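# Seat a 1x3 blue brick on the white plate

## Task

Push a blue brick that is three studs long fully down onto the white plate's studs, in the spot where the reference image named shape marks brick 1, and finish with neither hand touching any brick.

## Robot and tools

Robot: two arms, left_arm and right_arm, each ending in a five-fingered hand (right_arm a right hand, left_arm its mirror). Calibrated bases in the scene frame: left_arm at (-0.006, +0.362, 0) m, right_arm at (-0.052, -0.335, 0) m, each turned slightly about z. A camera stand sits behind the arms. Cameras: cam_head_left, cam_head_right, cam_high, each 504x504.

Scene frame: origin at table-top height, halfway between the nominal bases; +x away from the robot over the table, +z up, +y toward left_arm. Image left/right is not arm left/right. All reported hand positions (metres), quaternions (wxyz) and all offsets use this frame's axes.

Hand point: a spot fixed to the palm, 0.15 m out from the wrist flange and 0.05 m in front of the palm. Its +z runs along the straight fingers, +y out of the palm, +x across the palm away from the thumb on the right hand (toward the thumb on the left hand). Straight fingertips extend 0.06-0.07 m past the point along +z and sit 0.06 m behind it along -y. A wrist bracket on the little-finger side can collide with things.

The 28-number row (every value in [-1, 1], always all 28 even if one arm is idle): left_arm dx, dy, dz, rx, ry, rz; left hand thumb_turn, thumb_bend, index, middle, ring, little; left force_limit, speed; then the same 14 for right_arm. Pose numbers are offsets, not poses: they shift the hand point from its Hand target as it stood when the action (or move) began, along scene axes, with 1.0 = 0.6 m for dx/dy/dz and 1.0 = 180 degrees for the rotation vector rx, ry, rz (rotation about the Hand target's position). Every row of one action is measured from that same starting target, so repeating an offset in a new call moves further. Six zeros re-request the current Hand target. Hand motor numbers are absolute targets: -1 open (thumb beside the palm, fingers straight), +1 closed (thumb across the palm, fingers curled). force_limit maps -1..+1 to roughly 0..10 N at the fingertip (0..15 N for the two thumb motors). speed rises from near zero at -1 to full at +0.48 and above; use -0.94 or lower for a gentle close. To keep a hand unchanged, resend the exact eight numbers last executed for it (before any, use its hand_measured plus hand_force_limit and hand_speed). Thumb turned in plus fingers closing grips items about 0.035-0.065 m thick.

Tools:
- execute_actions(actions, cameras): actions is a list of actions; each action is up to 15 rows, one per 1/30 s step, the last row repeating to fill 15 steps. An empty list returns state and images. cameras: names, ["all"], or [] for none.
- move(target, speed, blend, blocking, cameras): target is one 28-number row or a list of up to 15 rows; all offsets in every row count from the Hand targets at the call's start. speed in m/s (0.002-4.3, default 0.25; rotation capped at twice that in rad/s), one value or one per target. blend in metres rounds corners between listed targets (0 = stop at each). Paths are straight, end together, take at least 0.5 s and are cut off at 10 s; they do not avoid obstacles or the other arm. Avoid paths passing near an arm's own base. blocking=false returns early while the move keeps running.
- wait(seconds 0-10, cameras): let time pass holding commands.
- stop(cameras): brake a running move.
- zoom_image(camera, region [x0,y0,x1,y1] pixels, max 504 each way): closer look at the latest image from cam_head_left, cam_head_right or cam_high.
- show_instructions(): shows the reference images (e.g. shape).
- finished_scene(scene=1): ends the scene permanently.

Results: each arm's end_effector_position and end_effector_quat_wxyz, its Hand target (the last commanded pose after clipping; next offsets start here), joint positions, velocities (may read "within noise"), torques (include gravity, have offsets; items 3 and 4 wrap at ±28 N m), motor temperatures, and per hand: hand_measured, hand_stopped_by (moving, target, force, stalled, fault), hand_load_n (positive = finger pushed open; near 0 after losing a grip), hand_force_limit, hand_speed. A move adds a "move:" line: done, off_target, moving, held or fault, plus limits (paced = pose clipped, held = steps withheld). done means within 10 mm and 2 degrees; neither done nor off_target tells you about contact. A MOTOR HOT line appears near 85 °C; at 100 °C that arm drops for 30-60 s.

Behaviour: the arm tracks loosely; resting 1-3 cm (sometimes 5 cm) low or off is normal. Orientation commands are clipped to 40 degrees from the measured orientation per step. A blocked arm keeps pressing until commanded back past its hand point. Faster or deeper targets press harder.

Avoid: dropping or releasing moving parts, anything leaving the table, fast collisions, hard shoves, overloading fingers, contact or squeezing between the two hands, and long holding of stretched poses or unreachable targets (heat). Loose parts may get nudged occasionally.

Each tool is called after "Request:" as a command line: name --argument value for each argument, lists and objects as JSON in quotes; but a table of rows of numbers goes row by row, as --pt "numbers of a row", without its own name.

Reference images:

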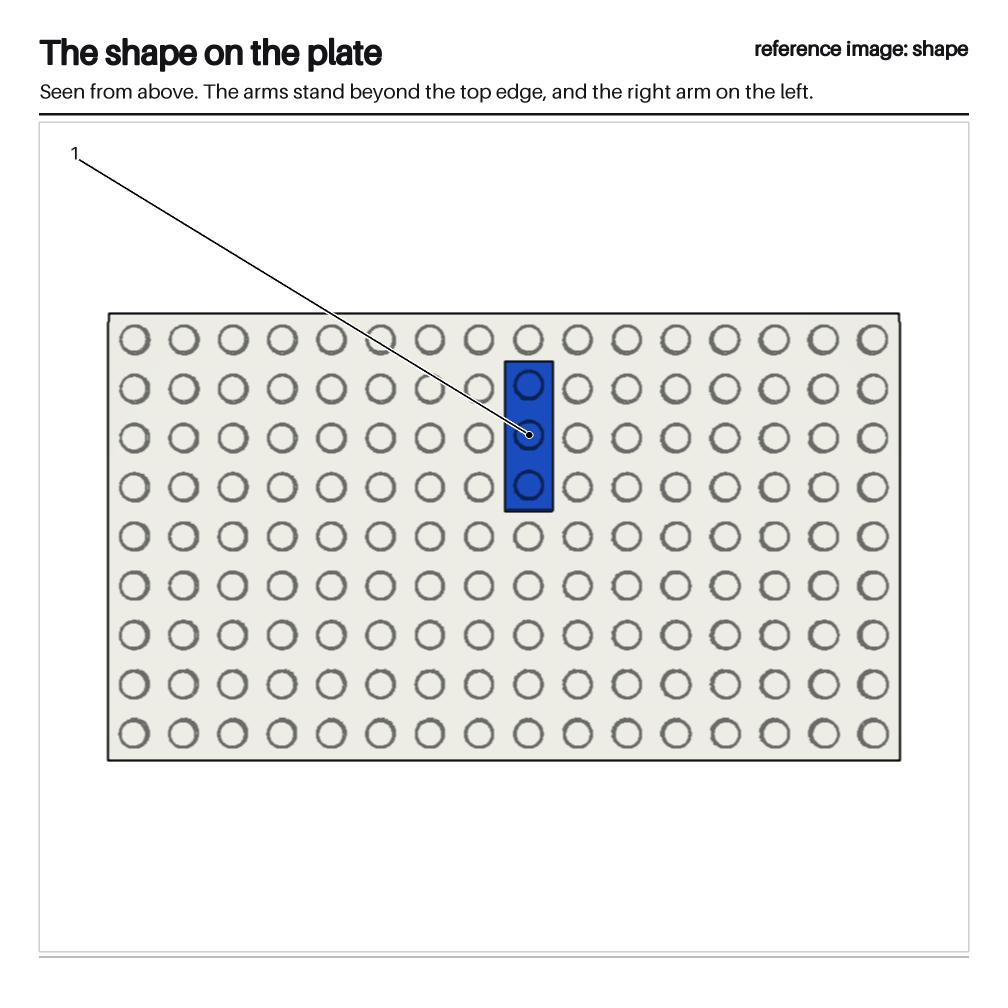

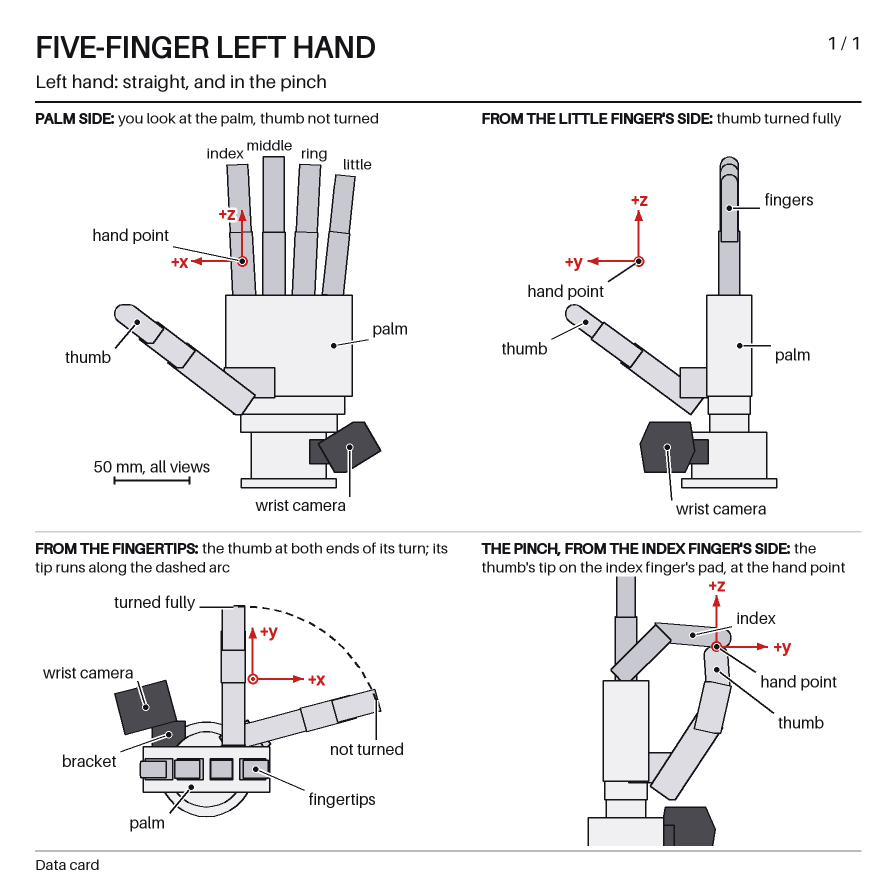

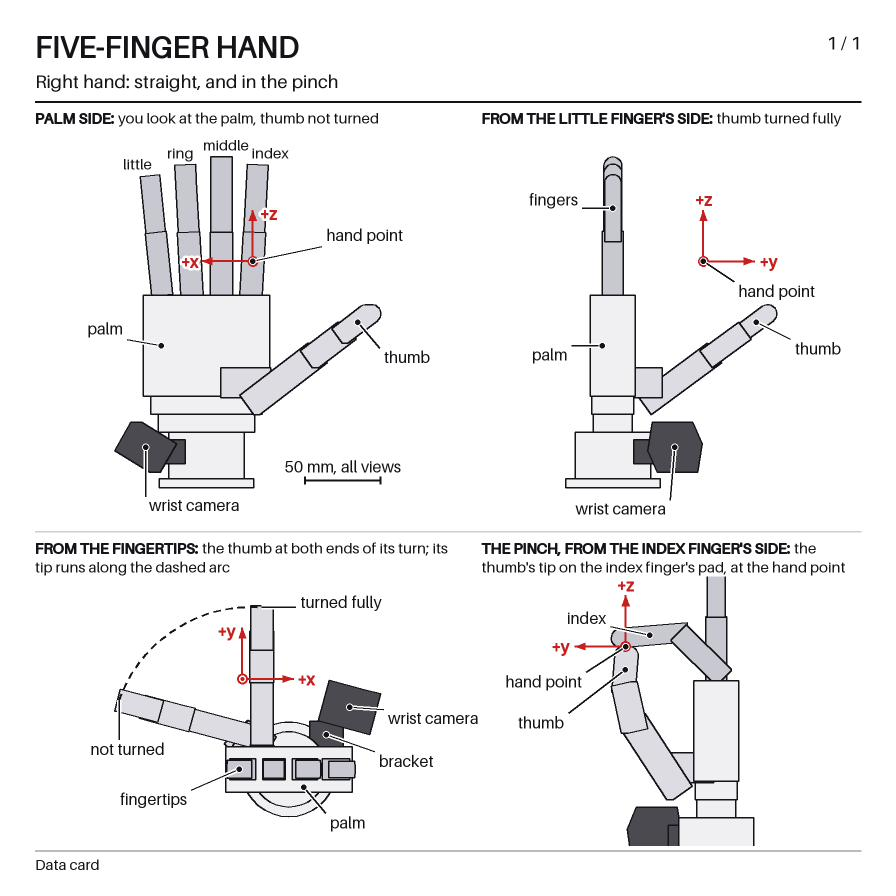

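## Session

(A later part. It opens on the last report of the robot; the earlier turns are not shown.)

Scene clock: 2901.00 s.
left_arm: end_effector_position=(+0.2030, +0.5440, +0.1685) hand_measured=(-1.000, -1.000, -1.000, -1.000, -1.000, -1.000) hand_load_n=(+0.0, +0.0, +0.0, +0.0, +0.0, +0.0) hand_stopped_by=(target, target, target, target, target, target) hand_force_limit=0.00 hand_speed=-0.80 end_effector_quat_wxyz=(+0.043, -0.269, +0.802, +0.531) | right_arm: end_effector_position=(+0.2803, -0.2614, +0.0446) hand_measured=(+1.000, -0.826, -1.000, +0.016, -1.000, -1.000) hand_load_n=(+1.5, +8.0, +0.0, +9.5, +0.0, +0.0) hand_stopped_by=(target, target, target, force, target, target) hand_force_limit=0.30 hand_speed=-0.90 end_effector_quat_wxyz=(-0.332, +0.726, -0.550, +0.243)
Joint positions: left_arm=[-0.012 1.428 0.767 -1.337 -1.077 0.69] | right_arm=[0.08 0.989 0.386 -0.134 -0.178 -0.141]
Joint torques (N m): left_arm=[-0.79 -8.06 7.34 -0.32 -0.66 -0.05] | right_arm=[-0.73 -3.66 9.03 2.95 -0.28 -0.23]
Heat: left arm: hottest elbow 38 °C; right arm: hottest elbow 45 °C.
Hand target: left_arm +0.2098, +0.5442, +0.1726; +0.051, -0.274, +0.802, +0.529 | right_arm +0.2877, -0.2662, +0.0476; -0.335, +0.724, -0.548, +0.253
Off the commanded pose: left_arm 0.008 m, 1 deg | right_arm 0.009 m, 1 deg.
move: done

Request:
move --pt "0 0 0 0 0 0 -1 -1 -1 -1 -1 -1 0.0 -0.8 0.01 0 0.16 0 0 0 1 -0.82 -1 0.3 -1 -1 0.3 -0.9" --pt "0 0 0 0 0 0 -1 -1 -1 -1 -1 -1 0.0 -0.8 -0.235 -0.019 0.16 0 0 -0.0417 1 -0.82 -1 0.3 -1 -1 0.3 -0.9" --speed 0.12 --blend '[0.02,0]' --cameras '["cam_high","cam_head_left","cam_head_right"]'

Request:
zoom_image --camera "cam_head_left" --region '[374, 330, 424, 380]'

Request:
zoom_image --camera "cam_head_right" --region '[380, 340, 430, 390]'

Request:
zoom_image --camera "cam_high" --region '[185, 145, 235, 195]'

Scene clock: 2912.63 s.
left_arm: end_effector_position=(+0.2030, +0.5440, +0.1685) hand_measured=(-1.000, -1.000, -1.000, -1.000, -1.000, -1.000) hand_load_n=(+0.0, +0.0, +0.0, +0.0, +0.0, +0.0) hand_stopped_by=(target, target, target, target, target, target) hand_force_limit=0.00 hand_speed=-0.80 end_effector_quat_wxyz=(+0.043, -0.269, +0.802, +0.531) | right_arm: end_effector_position=(+0.1486, -0.2807, +0.1413) hand_measured=(+1.000, -0.824, -1.000, +0.016, -1.000, -1.000) hand_load_n=(+0.0, +0.0, +0.0, +0.0, +0.0, -0.5) hand_stopped_by=(target, target, target, force, target, target) hand_force_limit=0.30 hand_speed=-0.90 end_effector_quat_wxyz=(-0.314, +0.687, -0.595, +0.276)
Joint positions: left_arm=[-0.012 1.428 0.767 -1.337 -1.077 0.69] | right_arm=[0.128 0.226 0.437 -0.919 -0.025 -0.03]
Joint torques (N m): left_arm=[-0.79 -8.06 7.34 -0.34 -0.66 -0.05] | right_arm=[2.14 0.38 10.55 1.89 -0.02 0.03]
Heat: left arm: hottest elbow 38 °C; right arm: hottest elbow 45 °C.
Hand target: left_arm +0.2098, +0.5442, +0.1726; +0.051, -0.274, +0.802, +0.529 | right_arm +0.1467, -0.2776, +0.1436; -0.318, +0.686, -0.594, +0.274
Off the commanded pose: left_arm 0.008 m, 1 deg | right_arm 0.004 m, 1 deg.
move: done

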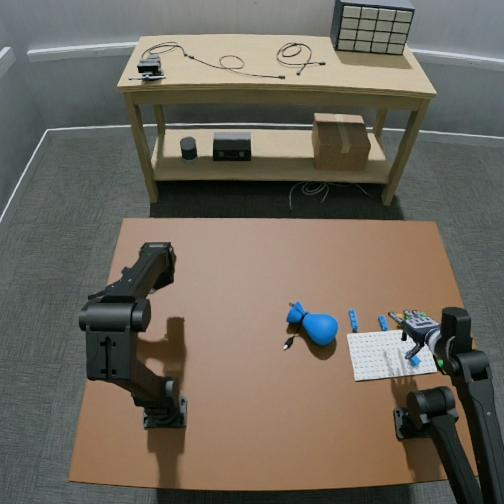

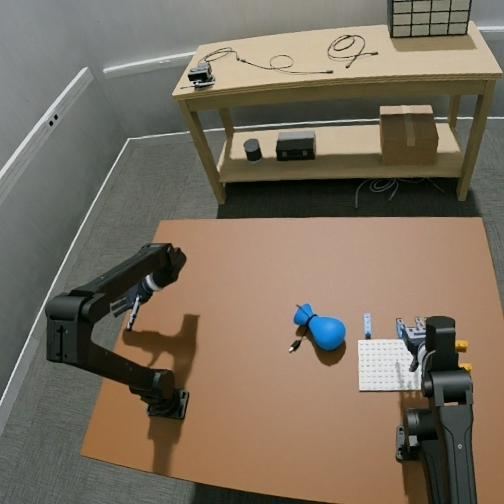

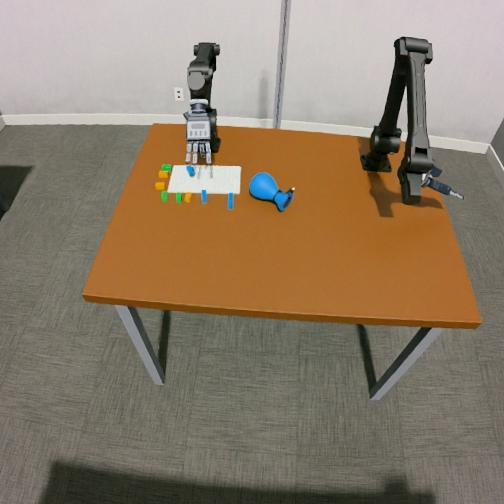

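Scaled by 10.080.

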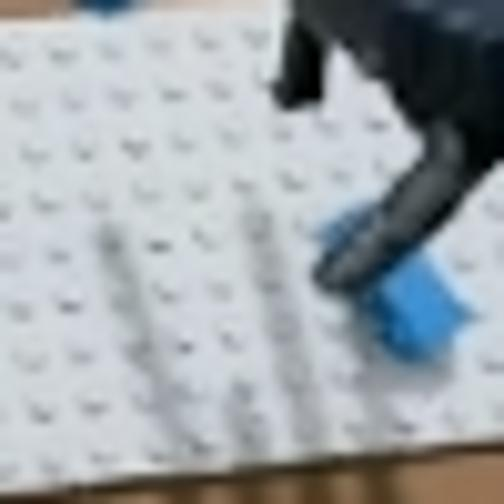

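Scaled by 10.080.

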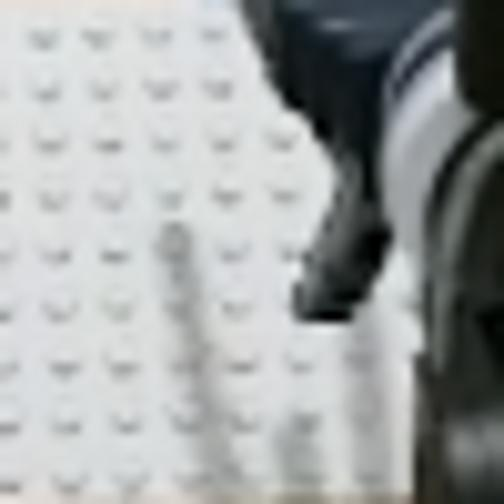

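Scaled by 10.080.

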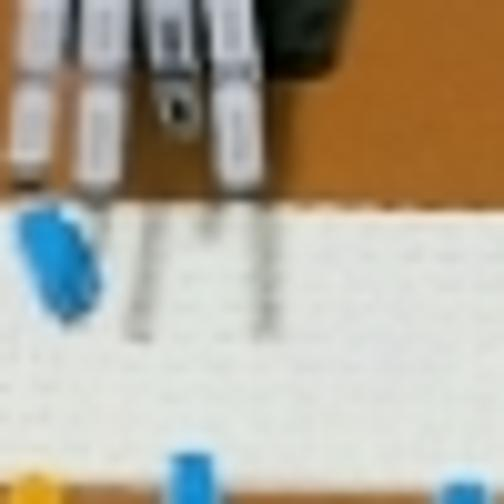

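Request:
zoom_image --camera "cam_head_left" --region '[366, 304, 396, 334]'

Request:
zoom_image --camera "cam_high" --region '[190, 180, 220, 210]'

Request:
zoom_image --camera "cam_head_left" --region '[390, 340, 440, 390]'

Scaled by 16.800.

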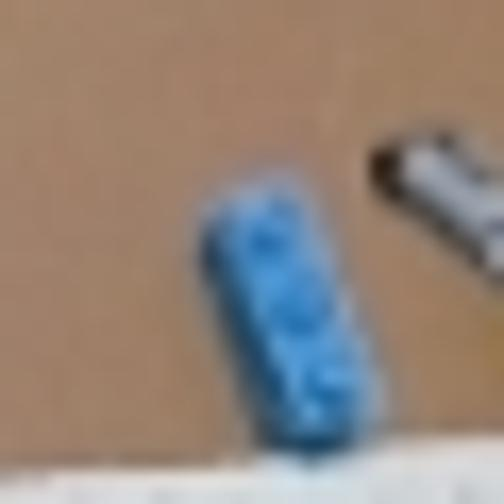

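Scaled by 16.800.

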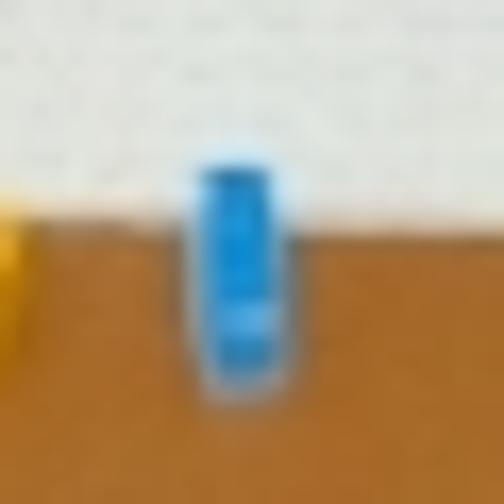

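Scaled by 10.080.

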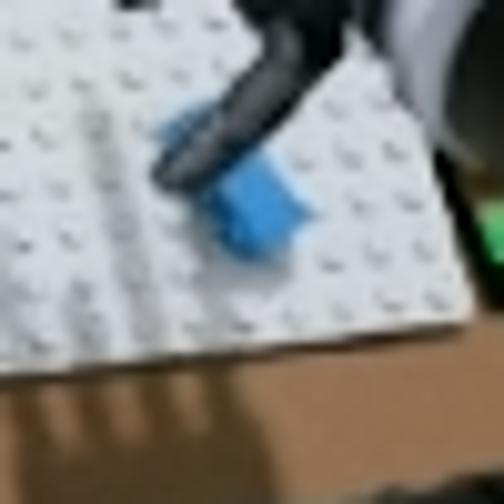

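Request:
move --pt "0 0 0 0 0 0 -1 -1 -1 -1 -1 -1 0.0 -0.8 -0.01 -0.02 0.09 0 0 0 -1 -1 -1 -1 -1 -1 0.0 -0.5" --pt "0 0 0 0 0 0 -1 -1 -1 -1 -1 -1 0.0 -0.8 0.0138 0.0085 -0.0227 -0.0292 0.2079 0 -1 -1 -1 -1 0.8 0.8 0.0 -0.5" --speed 0.15 --cameras '["cam_high","cam_head_left","cam_head_right"]'

Request:
zoom_image --camera "cam_head_left" --region '[366, 300, 416, 350]'

Request:
zoom_image --camera "cam_high" --region '[185, 165, 225, 205]'

Scene clock: 2977.43 s.
left_arm: end_effector_position=(+0.2030, +0.5440, +0.1685) hand_measured=(-1.000, -1.000, -1.000, -1.000, -1.000, -1.000) hand_load_n=(+0.0, +0.0, +0.0, +0.0, +0.0, +0.0) hand_stopped_by=(target, target, target, target, target, target) hand_force_limit=0.00 hand_speed=-0.80 end_effector_quat_wxyz=(+0.043, -0.269, +0.802, +0.531) | right_arm: end_effector_position=(+0.1370, -0.2782, +0.1089) hand_measured=(-1.000, -1.000, -1.000, -1.000, +0.800, +0.800) hand_load_n=(+0.0, +0.0, +0.0, +0.0, +0.0, +0.0) hand_stopped_by=(target, target, target, target, target, target) hand_force_limit=0.00 hand_speed=-0.50 end_effector_quat_wxyz=(-0.063, +0.752, -0.654, +0.051)
Joint positions: left_arm=[-0.012 1.428 0.767 -1.337 -1.077 0.69] | right_arm=[0.158 0.898 0.671 -1.182 -0.007 -0.006]
Joint torques (N m): left_arm=[-0.79 -8.06 7.34 -0.34 -0.66 -0.05] | right_arm=[1.26 -3.37 14.3 0.61 -0.01 -0.05]
Heat: left arm: hottest elbow 38 °C; right arm: hottest elbow 46 °C.
Hand target: left_arm +0.2098, +0.5442, +0.1726; +0.051, -0.274, +0.802, +0.529 | right_arm +0.1550, -0.2726, +0.1300; -0.079, +0.751, -0.652, +0.066
Off the commanded pose: left_arm 0.008 m, 1 deg | right_arm 0.028 m, 3 deg.
move: off_target (right_arm); target 2's new numbers were sent with right_arm's hand 0.028 m and 3 deg from that target

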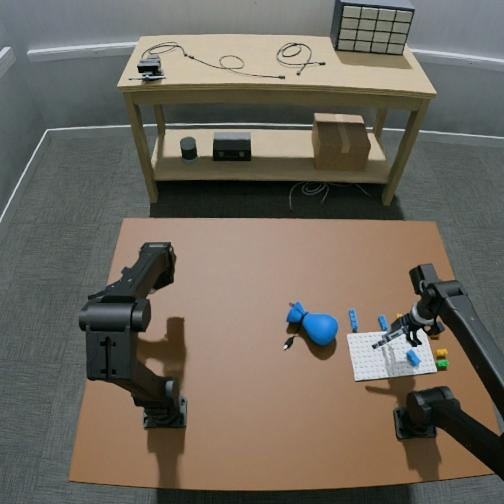

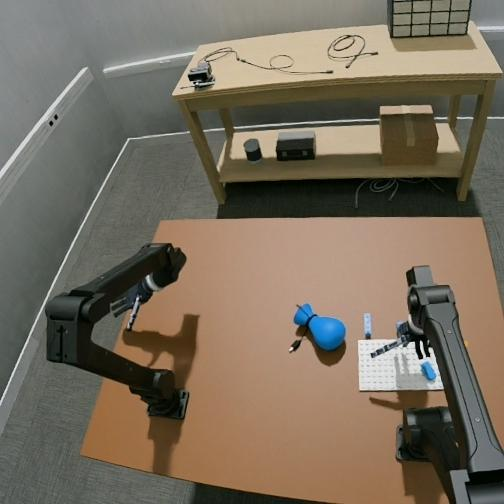

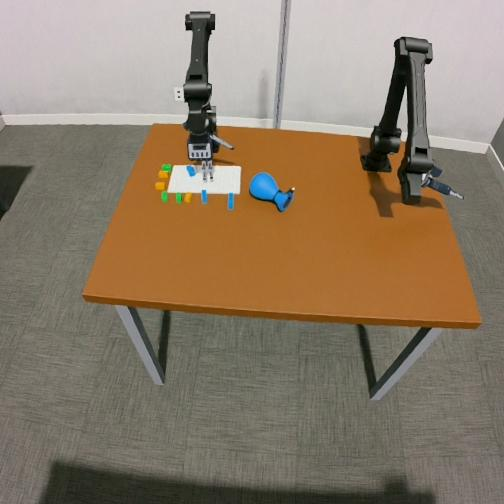

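Scaled by 10.080.

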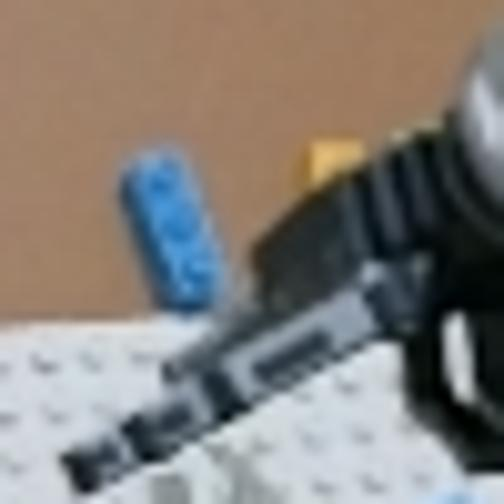

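Scaled by 12.600.

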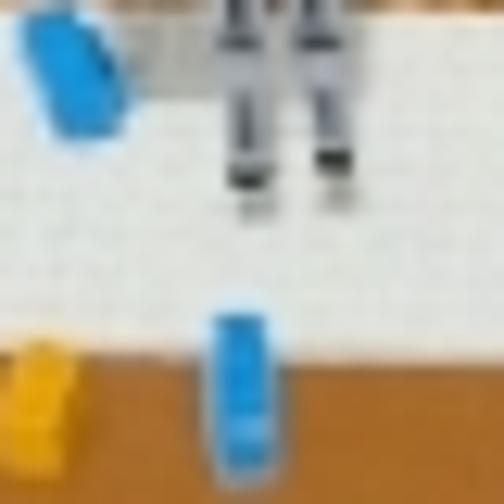

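Request:
move --pt "0 0 0 0 0 0 -1 -1 -1 -1 -1 -1 0.0 -0.8 0.0 -0.006 -0.0775 0 0 0 -1 -1 -1 -1 0.8 0.8 0.0 -0.5" --speed 0.1 --cameras '["cam_high","cam_head_left"]'

Request:
zoom_image --camera "cam_high" --region '[185, 165, 225, 205]'

Scene clock: 2984.70 s.
left_arm: end_effector_position=(+0.2030, +0.5440, +0.1685) hand_measured=(-1.000, -1.000, -1.000, -1.000, -1.000, -1.000) hand_load_n=(+0.0, +0.0, +0.0, +0.0, +0.0, +0.0) hand_stopped_by=(target, target, target, target, target, target) hand_force_limit=0.00 hand_speed=-0.80 end_effector_quat_wxyz=(+0.043, -0.269, +0.802, +0.531) | right_arm: end_effector_position=(+0.1511, -0.2764, +0.0844) hand_measured=(-1.000, -1.000, -1.000, -1.000, +0.800, +0.800) hand_load_n=(+0.0, +0.0, +0.0, +0.0, +0.0, +0.0) hand_stopped_by=(target, target, target, target, target, target) hand_force_limit=0.00 hand_speed=-0.50 end_effector_quat_wxyz=(-0.076, +0.751, -0.653, +0.063)
Joint positions: left_arm=[-0.012 1.428 0.767 -1.337 -1.077 0.69] | right_arm=[0.158 0.935 0.625 -1.062 -0.007 -0.006]
Joint torques (N m): left_arm=[-0.79 -8.06 7.34 -0.34 -0.66 -0.05] | right_arm=[0.85 -3.78 9.03 1.76 -0.1 -0.13]
Heat: left arm: hottest elbow 38 °C; right arm: hottest elbow 46 °C.
Hand target: left_arm +0.2098, +0.5442, +0.1726; +0.051, -0.274, +0.802, +0.529 | right_arm +0.1549, -0.2762, +0.0834; -0.079, +0.752, -0.652, +0.066
Off the commanded pose: left_arm 0.008 m, 1 deg | right_arm 0.004 m, 1 deg.
move: done
Images, in order (width x height): cam_head_left 504x504, cam_high 504x504.

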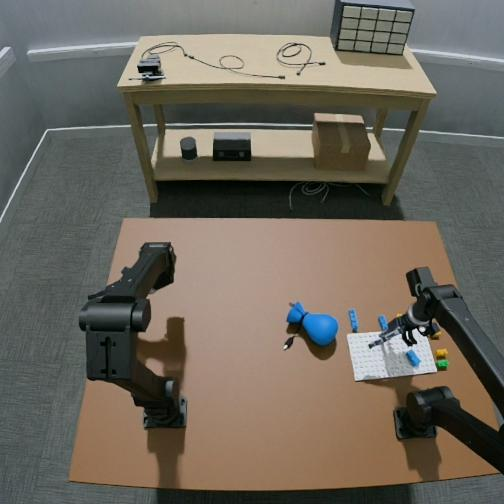

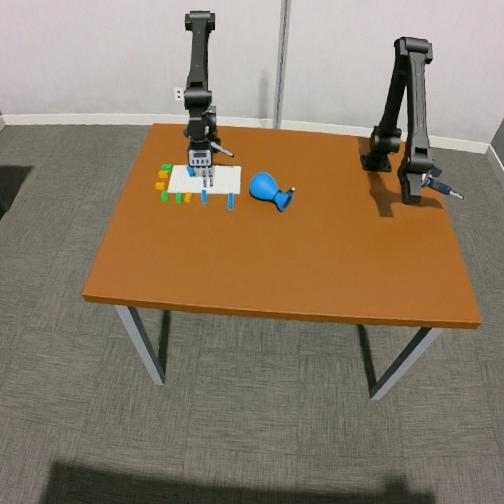

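Scaled by 12.600.

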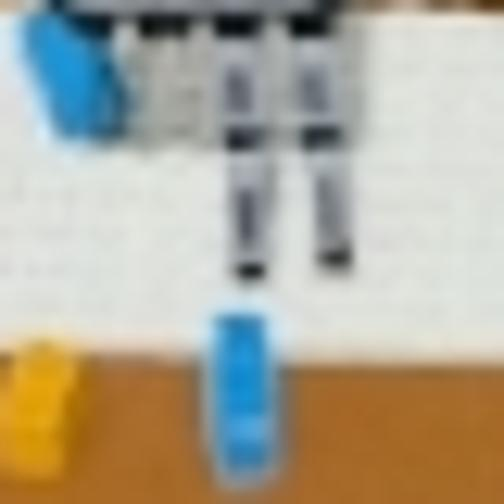

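Request:
move --pt "0 0 0 0 0 0 -1 -1 -1 -1 -1 -1 0.0 -0.8 0.01 -0.01 0 0 0 0 -1 -1 -1 -1 0.8 0.8 0.0 -0.5" --pt "0 0 0 0 0 0 -1 -1 -1 -1 -1 -1 0.0 -0.8 0.0568 -0.01 0 0 0 0 -1 -1 -1 -1 0.8 0.8 0.0 -0.5" --speed 0.05 --cameras '["cam_high","cam_head_left"]'

Request:
zoom_image --camera "cam_high" --region '[185, 175, 225, 215]'

Request:
zoom_image --camera "cam_head_left" --region '[366, 300, 416, 350]'

Scene clock: 2993.63 s.
left_arm: end_effector_position=(+0.2030, +0.5440, +0.1685) hand_measured=(-1.000, -1.000, -1.000, -1.000, -1.000, -1.000) hand_load_n=(+0.0, +0.0, +0.0, +0.0, +0.0, +0.0) hand_stopped_by=(target, target, target, target, target, target) hand_force_limit=0.00 hand_speed=-0.80 end_effector_quat_wxyz=(+0.043, -0.269, +0.802, +0.531) | right_arm: end_effector_position=(+0.1572, -0.2797, +0.0823) hand_measured=(-1.000, -1.000, -1.000, -0.998, +0.800, +0.800) hand_load_n=(+0.0, +0.0, +0.0, -11.0, +0.0, +0.0) hand_stopped_by=(target, target, target, target, target, target) hand_force_limit=0.00 hand_speed=-0.50 end_effector_quat_wxyz=(-0.064, +0.758, -0.647, +0.045)
Joint positions: left_arm=[-0.012 1.428 0.767 -1.337 -1.077 0.69] | right_arm=[0.136 1 0.654 -1.07 -0.022 -0.046]
Joint torques (N m): left_arm=[-0.79 -8.06 7.34 -0.34 -0.66 -0.05] | right_arm=[-1.14 -1.44 11.89 3.32 0.22 -0.11]
Heat: left arm: hottest elbow 38 °C; right arm: hottest elbow 45 °C.
Hand target: left_arm +0.2098, +0.5442, +0.1726; +0.051, -0.274, +0.802, +0.529 | right_arm +0.1891, -0.2822, +0.0835; -0.080, +0.751, -0.652, +0.066
Off the commanded pose: left_arm 0.008 m, 1 deg | right_arm 0.032 m, 3 deg.
move: off_target (right_arm)
Images, in order (width x height): cam_head_left 504x504, cam_high 504x504.

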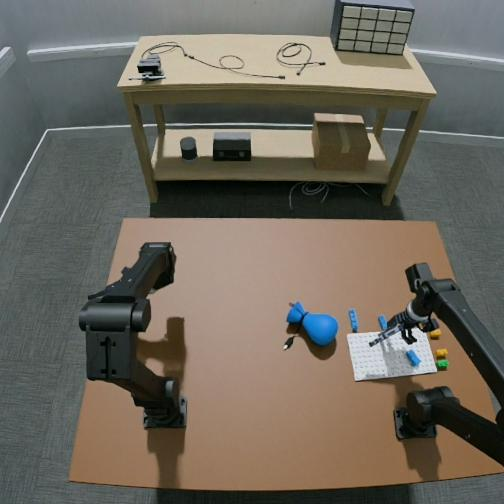

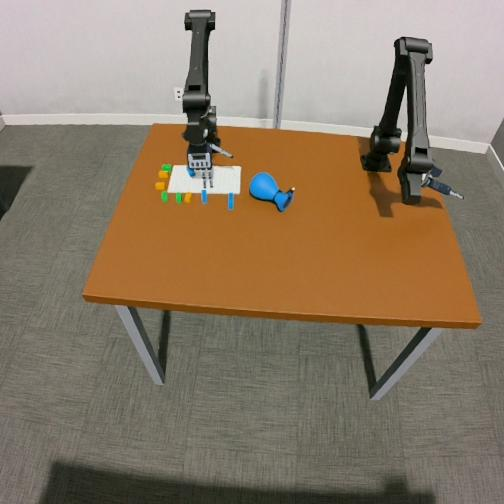

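Scaled by 12.600.

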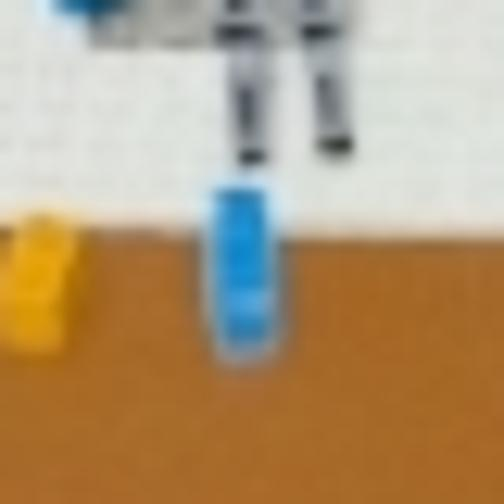

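Scaled by 10.080.

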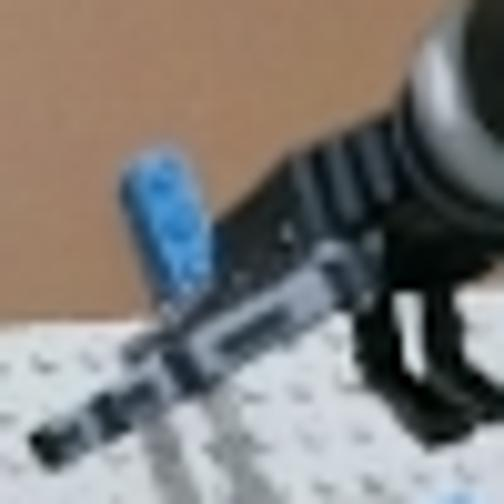

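Request:
move --pt "0 0 0 0 0 0 -1 -1 -1 -1 -1 -1 0.0 -0.8 -0.06 0.0 0 0 0 0 -1 -1 -1 -1 0.8 0.8 0.0 -0.5" --pt "0 0 0 0 0 0 -1 -1 -1 -1 -1 -1 0.0 -0.8 -0.055 0.0 0.072 0 0 0 -1 -1 -1 -1 0.8 0.8 0.0 -0.5" --speed 0.06

Scene clock: 3002.40 s.
left_arm: end_effector_position=(+0.2030, +0.5440, +0.1685) hand_measured=(-1.000, -1.000, -1.000, -1.000, -1.000, -1.000) hand_load_n=(+0.0, +0.0, +0.0, +0.0, +0.0, +0.0) hand_stopped_by=(target, target, target, target, target, target) hand_force_limit=0.00 hand_speed=-0.80 end_effector_quat_wxyz=(+0.043, -0.269, +0.802, +0.531) | right_arm: end_effector_position=(+0.1371, -0.2835, +0.1042) hand_measured=(-1.000, -1.000, -1.000, -1.000, +0.800, +0.800) hand_load_n=(+0.0, +0.0, +0.0, +0.0, +0.0, +0.0) hand_stopped_by=(target, target, target, target, target, target) hand_force_limit=0.00 hand_speed=-0.50 end_effector_quat_wxyz=(-0.060, +0.758, -0.648, +0.046)
Joint positions: left_arm=[-0.012 1.428 0.767 -1.337 -1.077 0.69] | right_arm=[0.136 0.912 0.665 -1.173 -0.014 -0.046]
Joint torques (N m): left_arm=[-0.79 -8.06 7.34 -0.32 -0.66 -0.05] | right_arm=[0.03 -4.48 14.01 0.61 -0.07 -0.05]
Motor temperatures (°C): left_arm=[28 29 38 28 29 27] | right_arm=[25 29 44 28 29 27]
Heat: left arm: hottest elbow 38 °C; right arm: hottest elbow 44 °C.
Hand target: left_arm +0.2098, +0.5442, +0.1726; +0.051, -0.274, +0.802, +0.529 | right_arm +0.1560, -0.2821, +0.1266; -0.080, +0.752, -0.652, +0.066
Off the commanded pose: left_arm 0.008 m, 1 deg | right_arm 0.029 m, 3 deg.
move: off_target (right_arm)

Request:
move --pt "0 0 0 0 0 0 -1 -1 -1 -1 -1 -1 0.0 -0.8 -0.002 0.005 -0.065 0 0 0 -1 -1 -1 -1 0.8 0.8 0.0 -0.5" --pt "0 0 0 0 0 0 -1 -1 -1 -1 -1 -1 0.0 -0.8 0.02 0.005 -0.065 0 0 0 -1 -1 -1 -1 0.8 0.8 0.0 -0.5" --speed 0.06 --cameras '["cam_high","cam_head_left"]'

Request:
zoom_image --camera "cam_high" --region '[185, 175, 225, 215]'

Scene clock: 3008.97 s.
left_arm: end_effector_position=(+0.2030, +0.5440, +0.1685) hand_measured=(-1.000, -1.000, -1.000, -1.000, -1.000, -1.000) hand_load_n=(+0.0, +0.0, +0.0, +0.0, +0.0, +0.0) hand_stopped_by=(target, target, target, target, target, target) hand_force_limit=0.00 hand_speed=-0.80 end_effector_quat_wxyz=(+0.043, -0.269, +0.802, +0.531) | right_arm: end_effector_position=(+0.1537, -0.2815, +0.0819) hand_measured=(-1.000, -1.000, -1.000, -1.000, +0.800, +0.800) hand_load_n=(+0.0, +0.0, +0.0, -1.0, +0.0, +0.0) hand_stopped_by=(target, target, target, target, target, target) hand_force_limit=0.00 hand_speed=-0.50 end_effector_quat_wxyz=(-0.069, +0.754, -0.651, +0.056)
Joint positions: left_arm=[-0.012 1.428 0.767 -1.337 -1.077 0.69] | right_arm=[0.136 0.966 0.634 -1.062 -0.012 -0.035]
Joint torques (N m): left_arm=[-0.79 -8.06 7.34 -0.32 -0.66 -0.05] | right_arm=[1.08 -3.6 10.95 1.83 -0.11 -0.08]
Heat: left arm: hottest elbow 38 °C; right arm: hottest elbow 44 °C.
Hand target: left_arm +0.2098, +0.5442, +0.1726; +0.051, -0.274, +0.802, +0.529 | right_arm +0.1681, -0.2792, +0.0877; -0.080, +0.752, -0.652, +0.066
Off the commanded pose: left_arm 0.008 m, 1 deg | right_arm 0.016 m, 2 deg.
move: off_target (right_arm)
Images, in order (width x height): cam_head_left 504x504, cam_high 504x504.

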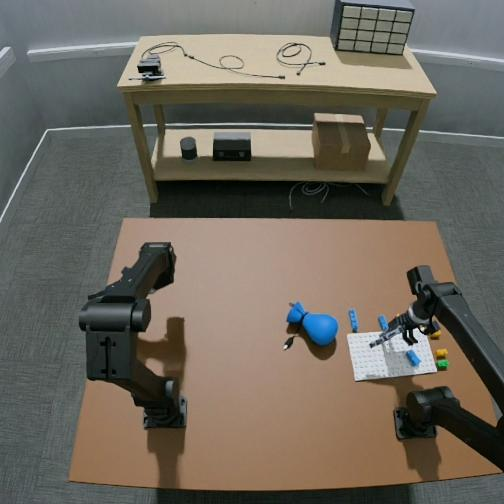

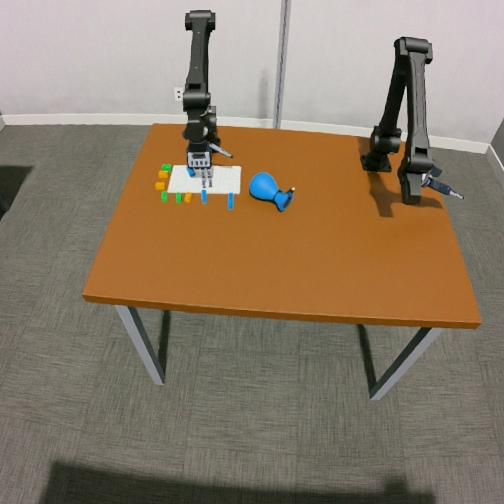

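Scaled by 12.600.

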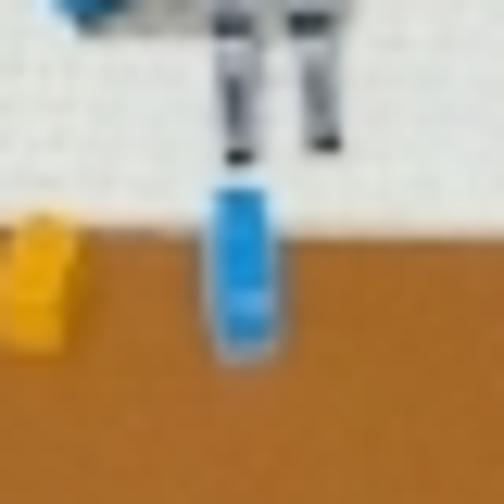

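Request:
move --pt "0 0 0 0 0 0 -1 -1 -1 -1 -1 -1 0.0 -0.8 -0.015 0.0 0.04 0 0 0 -1 -1 -1 -1 0.8 0.8 0.0 -0.5" --pt "0 0 0 0 0 0 -1 -1 -1 -1 -1 -1 0.0 -0.8 0.03 0.0 0.03 0 0 0 -1 -1 -1 -1 0.8 0.8 0.0 -0.5" --speed 0.06 --cameras '["cam_high","cam_head_left"]'

Request:
zoom_image --camera "cam_high" --region '[185, 175, 225, 215]'

Scene clock: 3016.97 s.
left_arm: end_effector_position=(+0.2030, +0.5440, +0.1685) hand_measured=(-1.000, -1.000, -1.000, -1.000, -1.000, -1.000) hand_load_n=(+0.0, +0.0, +0.0, +0.0, +0.0, +0.0) hand_stopped_by=(target, target, target, target, target, target) hand_force_limit=0.00 hand_speed=-0.80 end_effector_quat_wxyz=(+0.043, -0.269, +0.802, +0.531) | right_arm: end_effector_position=(+0.1593, -0.2809, +0.0878) hand_measured=(-1.000, -1.000, -1.000, -1.000, +0.800, +0.800) hand_load_n=(+0.0, +0.0, +0.0, +0.0, +0.0, +0.0) hand_stopped_by=(target, target, target, target, target, target) hand_force_limit=0.00 hand_speed=-0.50 end_effector_quat_wxyz=(-0.057, +0.755, -0.652, +0.045)
Joint positions: left_arm=[-0.012 1.428 0.767 -1.337 -1.077 0.69] | right_arm=[0.136 1.008 0.673 -1.092 -0.012 -0.034]
Joint torques (N m): left_arm=[-0.79 -8.06 7.34 -0.34 -0.66 -0.05] | right_arm=[0.32 -4.48 13.94 1.48 -0.16 -0.13]
Heat: left arm: hottest elbow 38 °C; right arm: hottest elbow 45 °C.
Hand target: left_arm +0.2098, +0.5442, +0.1726; +0.051, -0.274, +0.802, +0.529 | right_arm +0.1861, -0.2791, +0.1057; -0.080, +0.751, -0.652, +0.066
Off the commanded pose: left_arm 0.008 m, 1 deg | right_arm 0.032 m, 4 deg.
move: off_target (right_arm)
Images, in order (width x height): cam_head_left 504x504, cam_high 504x504.

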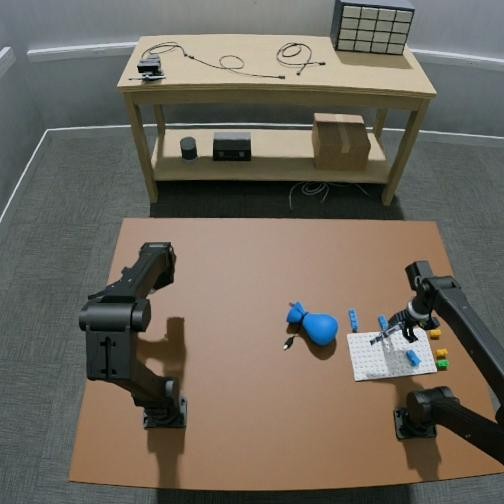

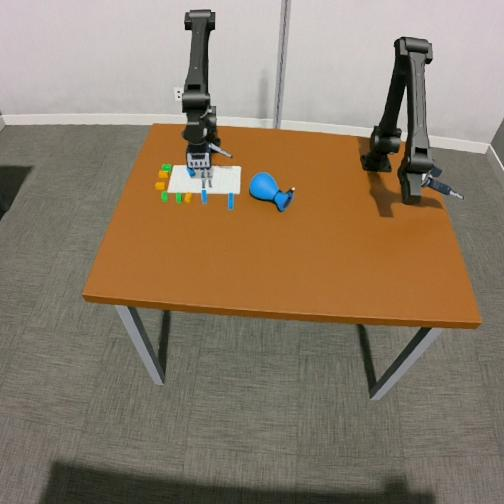

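Scaled by 12.600.

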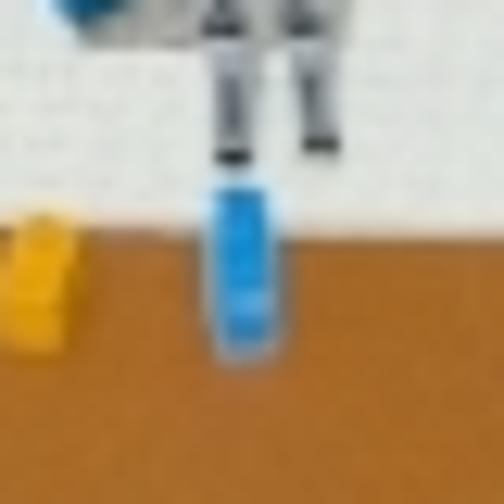

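Request:
move --pt "0 0 0 0 0 0 -1 -1 -1 -1 -1 -1 0.0 -0.8 0.035 0.0 0.0 0 0 0 -1 -1 -1 -1 0.8 0.8 0.0 -0.5" --speed 0.06 --cameras '["cam_high","cam_head_left"]'

Request:
zoom_image --camera "cam_high" --region '[185, 175, 225, 215]'

Scene clock: 3021.17 s.
left_arm: end_effector_position=(+0.2030, +0.5440, +0.1685) hand_measured=(-1.000, -1.000, -1.000, -1.000, -1.000, -1.000) hand_load_n=(+0.0, +0.0, +0.0, -0.5, +0.0, +0.0) hand_stopped_by=(target, target, target, target, target, target) hand_force_limit=0.00 hand_speed=-0.80 end_effector_quat_wxyz=(+0.043, -0.269, +0.802, +0.531) | right_arm: end_effector_position=(+0.1798, -0.2786, +0.0885) hand_measured=(-1.000, -1.000, -1.000, -1.000, +0.800, +0.800) hand_load_n=(+0.0, +0.0, +0.0, +0.0, +0.0, +0.0) hand_stopped_by=(target, target, target, target, target, target) hand_force_limit=0.00 hand_speed=-0.50 end_effector_quat_wxyz=(-0.057, +0.755, -0.652, +0.045)
Joint positions: left_arm=[-0.012 1.428 0.767 -1.337 -1.077 0.69] | right_arm=[0.136 1.072 0.716 -1.069 -0.012 -0.034]
Joint torques (N m): left_arm=[-0.79 -8.06 7.32 -0.34 -0.66 -0.05] | right_arm=[-0.73 -5.13 13.56 1.48 -0.18 -0.21]
Heat: left arm: hottest elbow 38 °C; right arm: hottest elbow 46 °C.
Hand target: left_arm +0.2098, +0.5442, +0.1726; +0.051, -0.274, +0.802, +0.529 | right_arm +0.2071, -0.2791, +0.1057; -0.080, +0.751, -0.652, +0.066
Off the commanded pose: left_arm 0.008 m, 1 deg | right_arm 0.032 m, 4 deg.
move: off_target (right_arm)
Images, in order (width x height): cam_head_left 504x504, cam_high 504x504.

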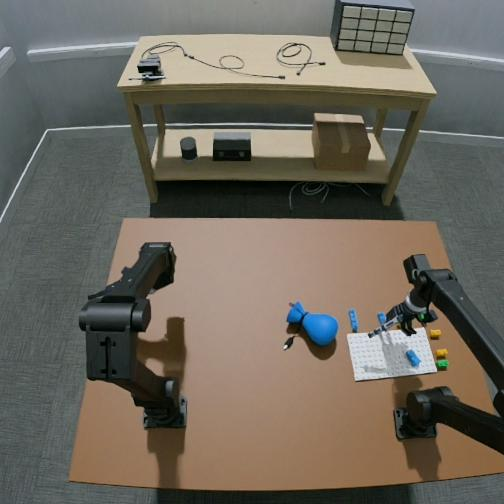

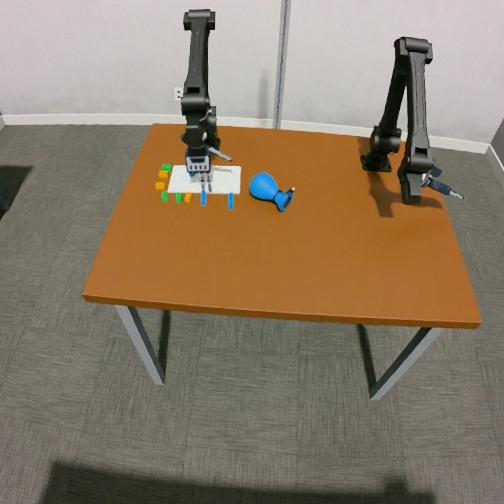

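Scaled by 12.600.

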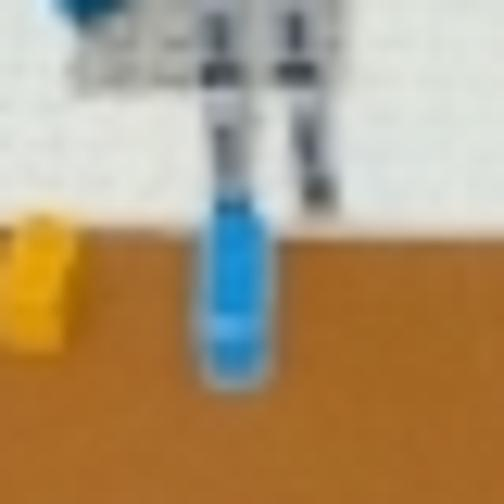

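Request:
move --pt "0 0 0 0 0 0 -1 -1 -1 -1 -1 -1 0.0 -0.8 0.022 0.0 0.0 0 0 0 -1 -1 -1 -1 0.8 0.8 0.0 -0.5" --pt "0 0 0 0 0 0 -1 -1 -1 -1 -1 -1 0.0 -0.8 0.012 0.0 0.0 0 0 0 -1 -1 -1 -1 0.8 0.8 0.0 -0.5" --pt "0 0 0 0 0 0 -1 -1 -1 -1 -1 -1 0.0 -0.8 -0.05 -0.1 0.08 0 0 0 -1 -1 -1 -1 0.8 0.8 0.0 -0.5" --speed '[0.06,0.06,0.15]' --blend '[0,0,0]' --cameras '["cam_high","cam_head_left","cam_head_right"]'

Request:
zoom_image --camera "cam_high" --region '[190, 185, 220, 215]'

Request:
zoom_image --camera "cam_head_left" --region '[366, 304, 396, 334]'

Request:
zoom_image --camera "cam_head_right" --region '[384, 310, 414, 340]'

Scene clock: 3029.13 s.
left_arm: end_effector_position=(+0.2030, +0.5440, +0.1685) hand_measured=(-1.000, -1.000, -1.000, -1.000, -1.000, -1.000) hand_load_n=(+0.0, +0.0, +0.0, +0.0, +0.0, +0.0) hand_stopped_by=(target, target, target, target, target, target) hand_force_limit=0.00 hand_speed=-0.80 end_effector_quat_wxyz=(+0.043, -0.269, +0.802, +0.531) | right_arm: end_effector_position=(+0.1594, -0.3334, +0.1308) hand_measured=(-1.000, -1.000, -1.000, -1.000, +0.800, +0.800) hand_load_n=(+0.0, +0.0, +0.0, +0.0, +0.0, +0.0) hand_stopped_by=(target, target, target, target, target, target) hand_force_limit=0.00 hand_speed=-0.50 end_effector_quat_wxyz=(-0.063, +0.753, -0.653, +0.043)
Joint positions: left_arm=[-0.012 1.428 0.767 -1.337 -1.077 0.69] | right_arm=[-0.087 0.968 0.766 -1.227 -0.055 -0.25]
Joint torques (N m): left_arm=[-0.79 -8.06 7.34 -0.32 -0.66 -0.05] | right_arm=[-0.62 -5.25 14.35 0.59 -0.25 -0.24]
Heat: left arm: hottest elbow 38 °C; right arm: hottest elbow 45 °C.
Hand target: left_arm +0.2098, +0.5442, +0.1726; +0.051, -0.274, +0.802, +0.529 | right_arm +0.1771, -0.3392, +0.1537; -0.080, +0.751, -0.652, +0.066
Off the commanded pose: left_arm 0.008 m, 1 deg | right_arm 0.030 m, 3 deg.
move: off_target (right_arm)

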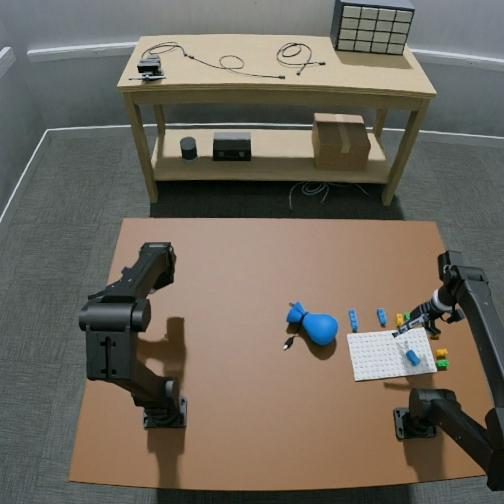

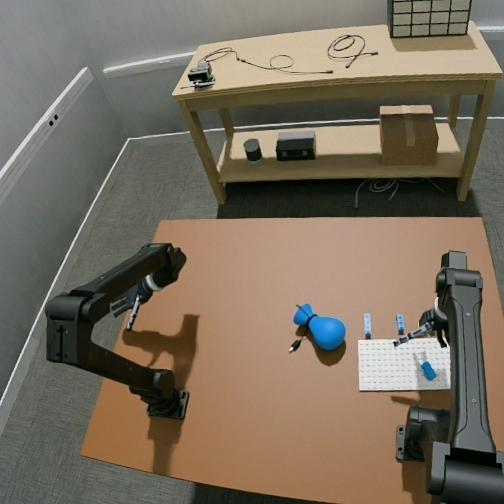

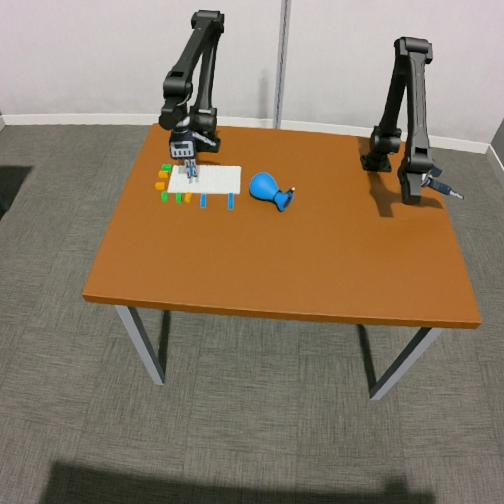

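Scaled by 16.800.

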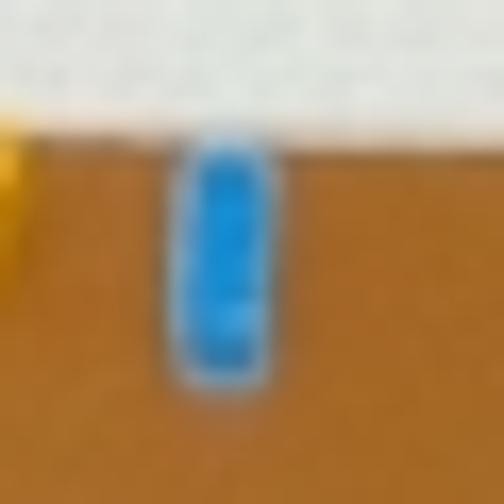

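Scaled by 16.800.

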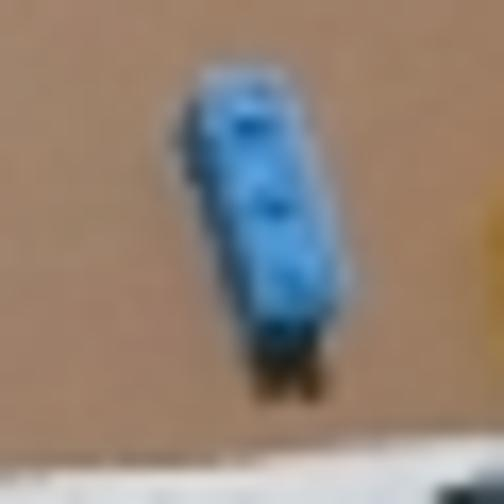

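Scaled by 16.800.

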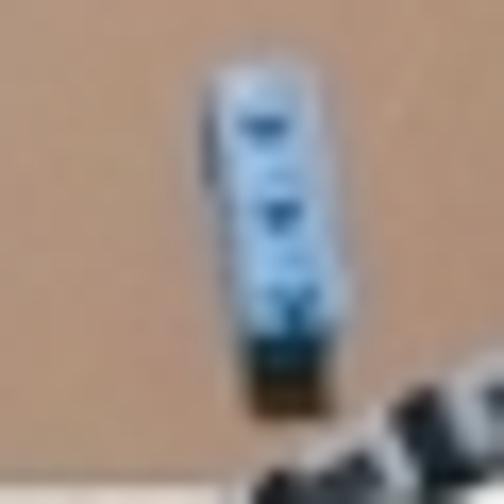

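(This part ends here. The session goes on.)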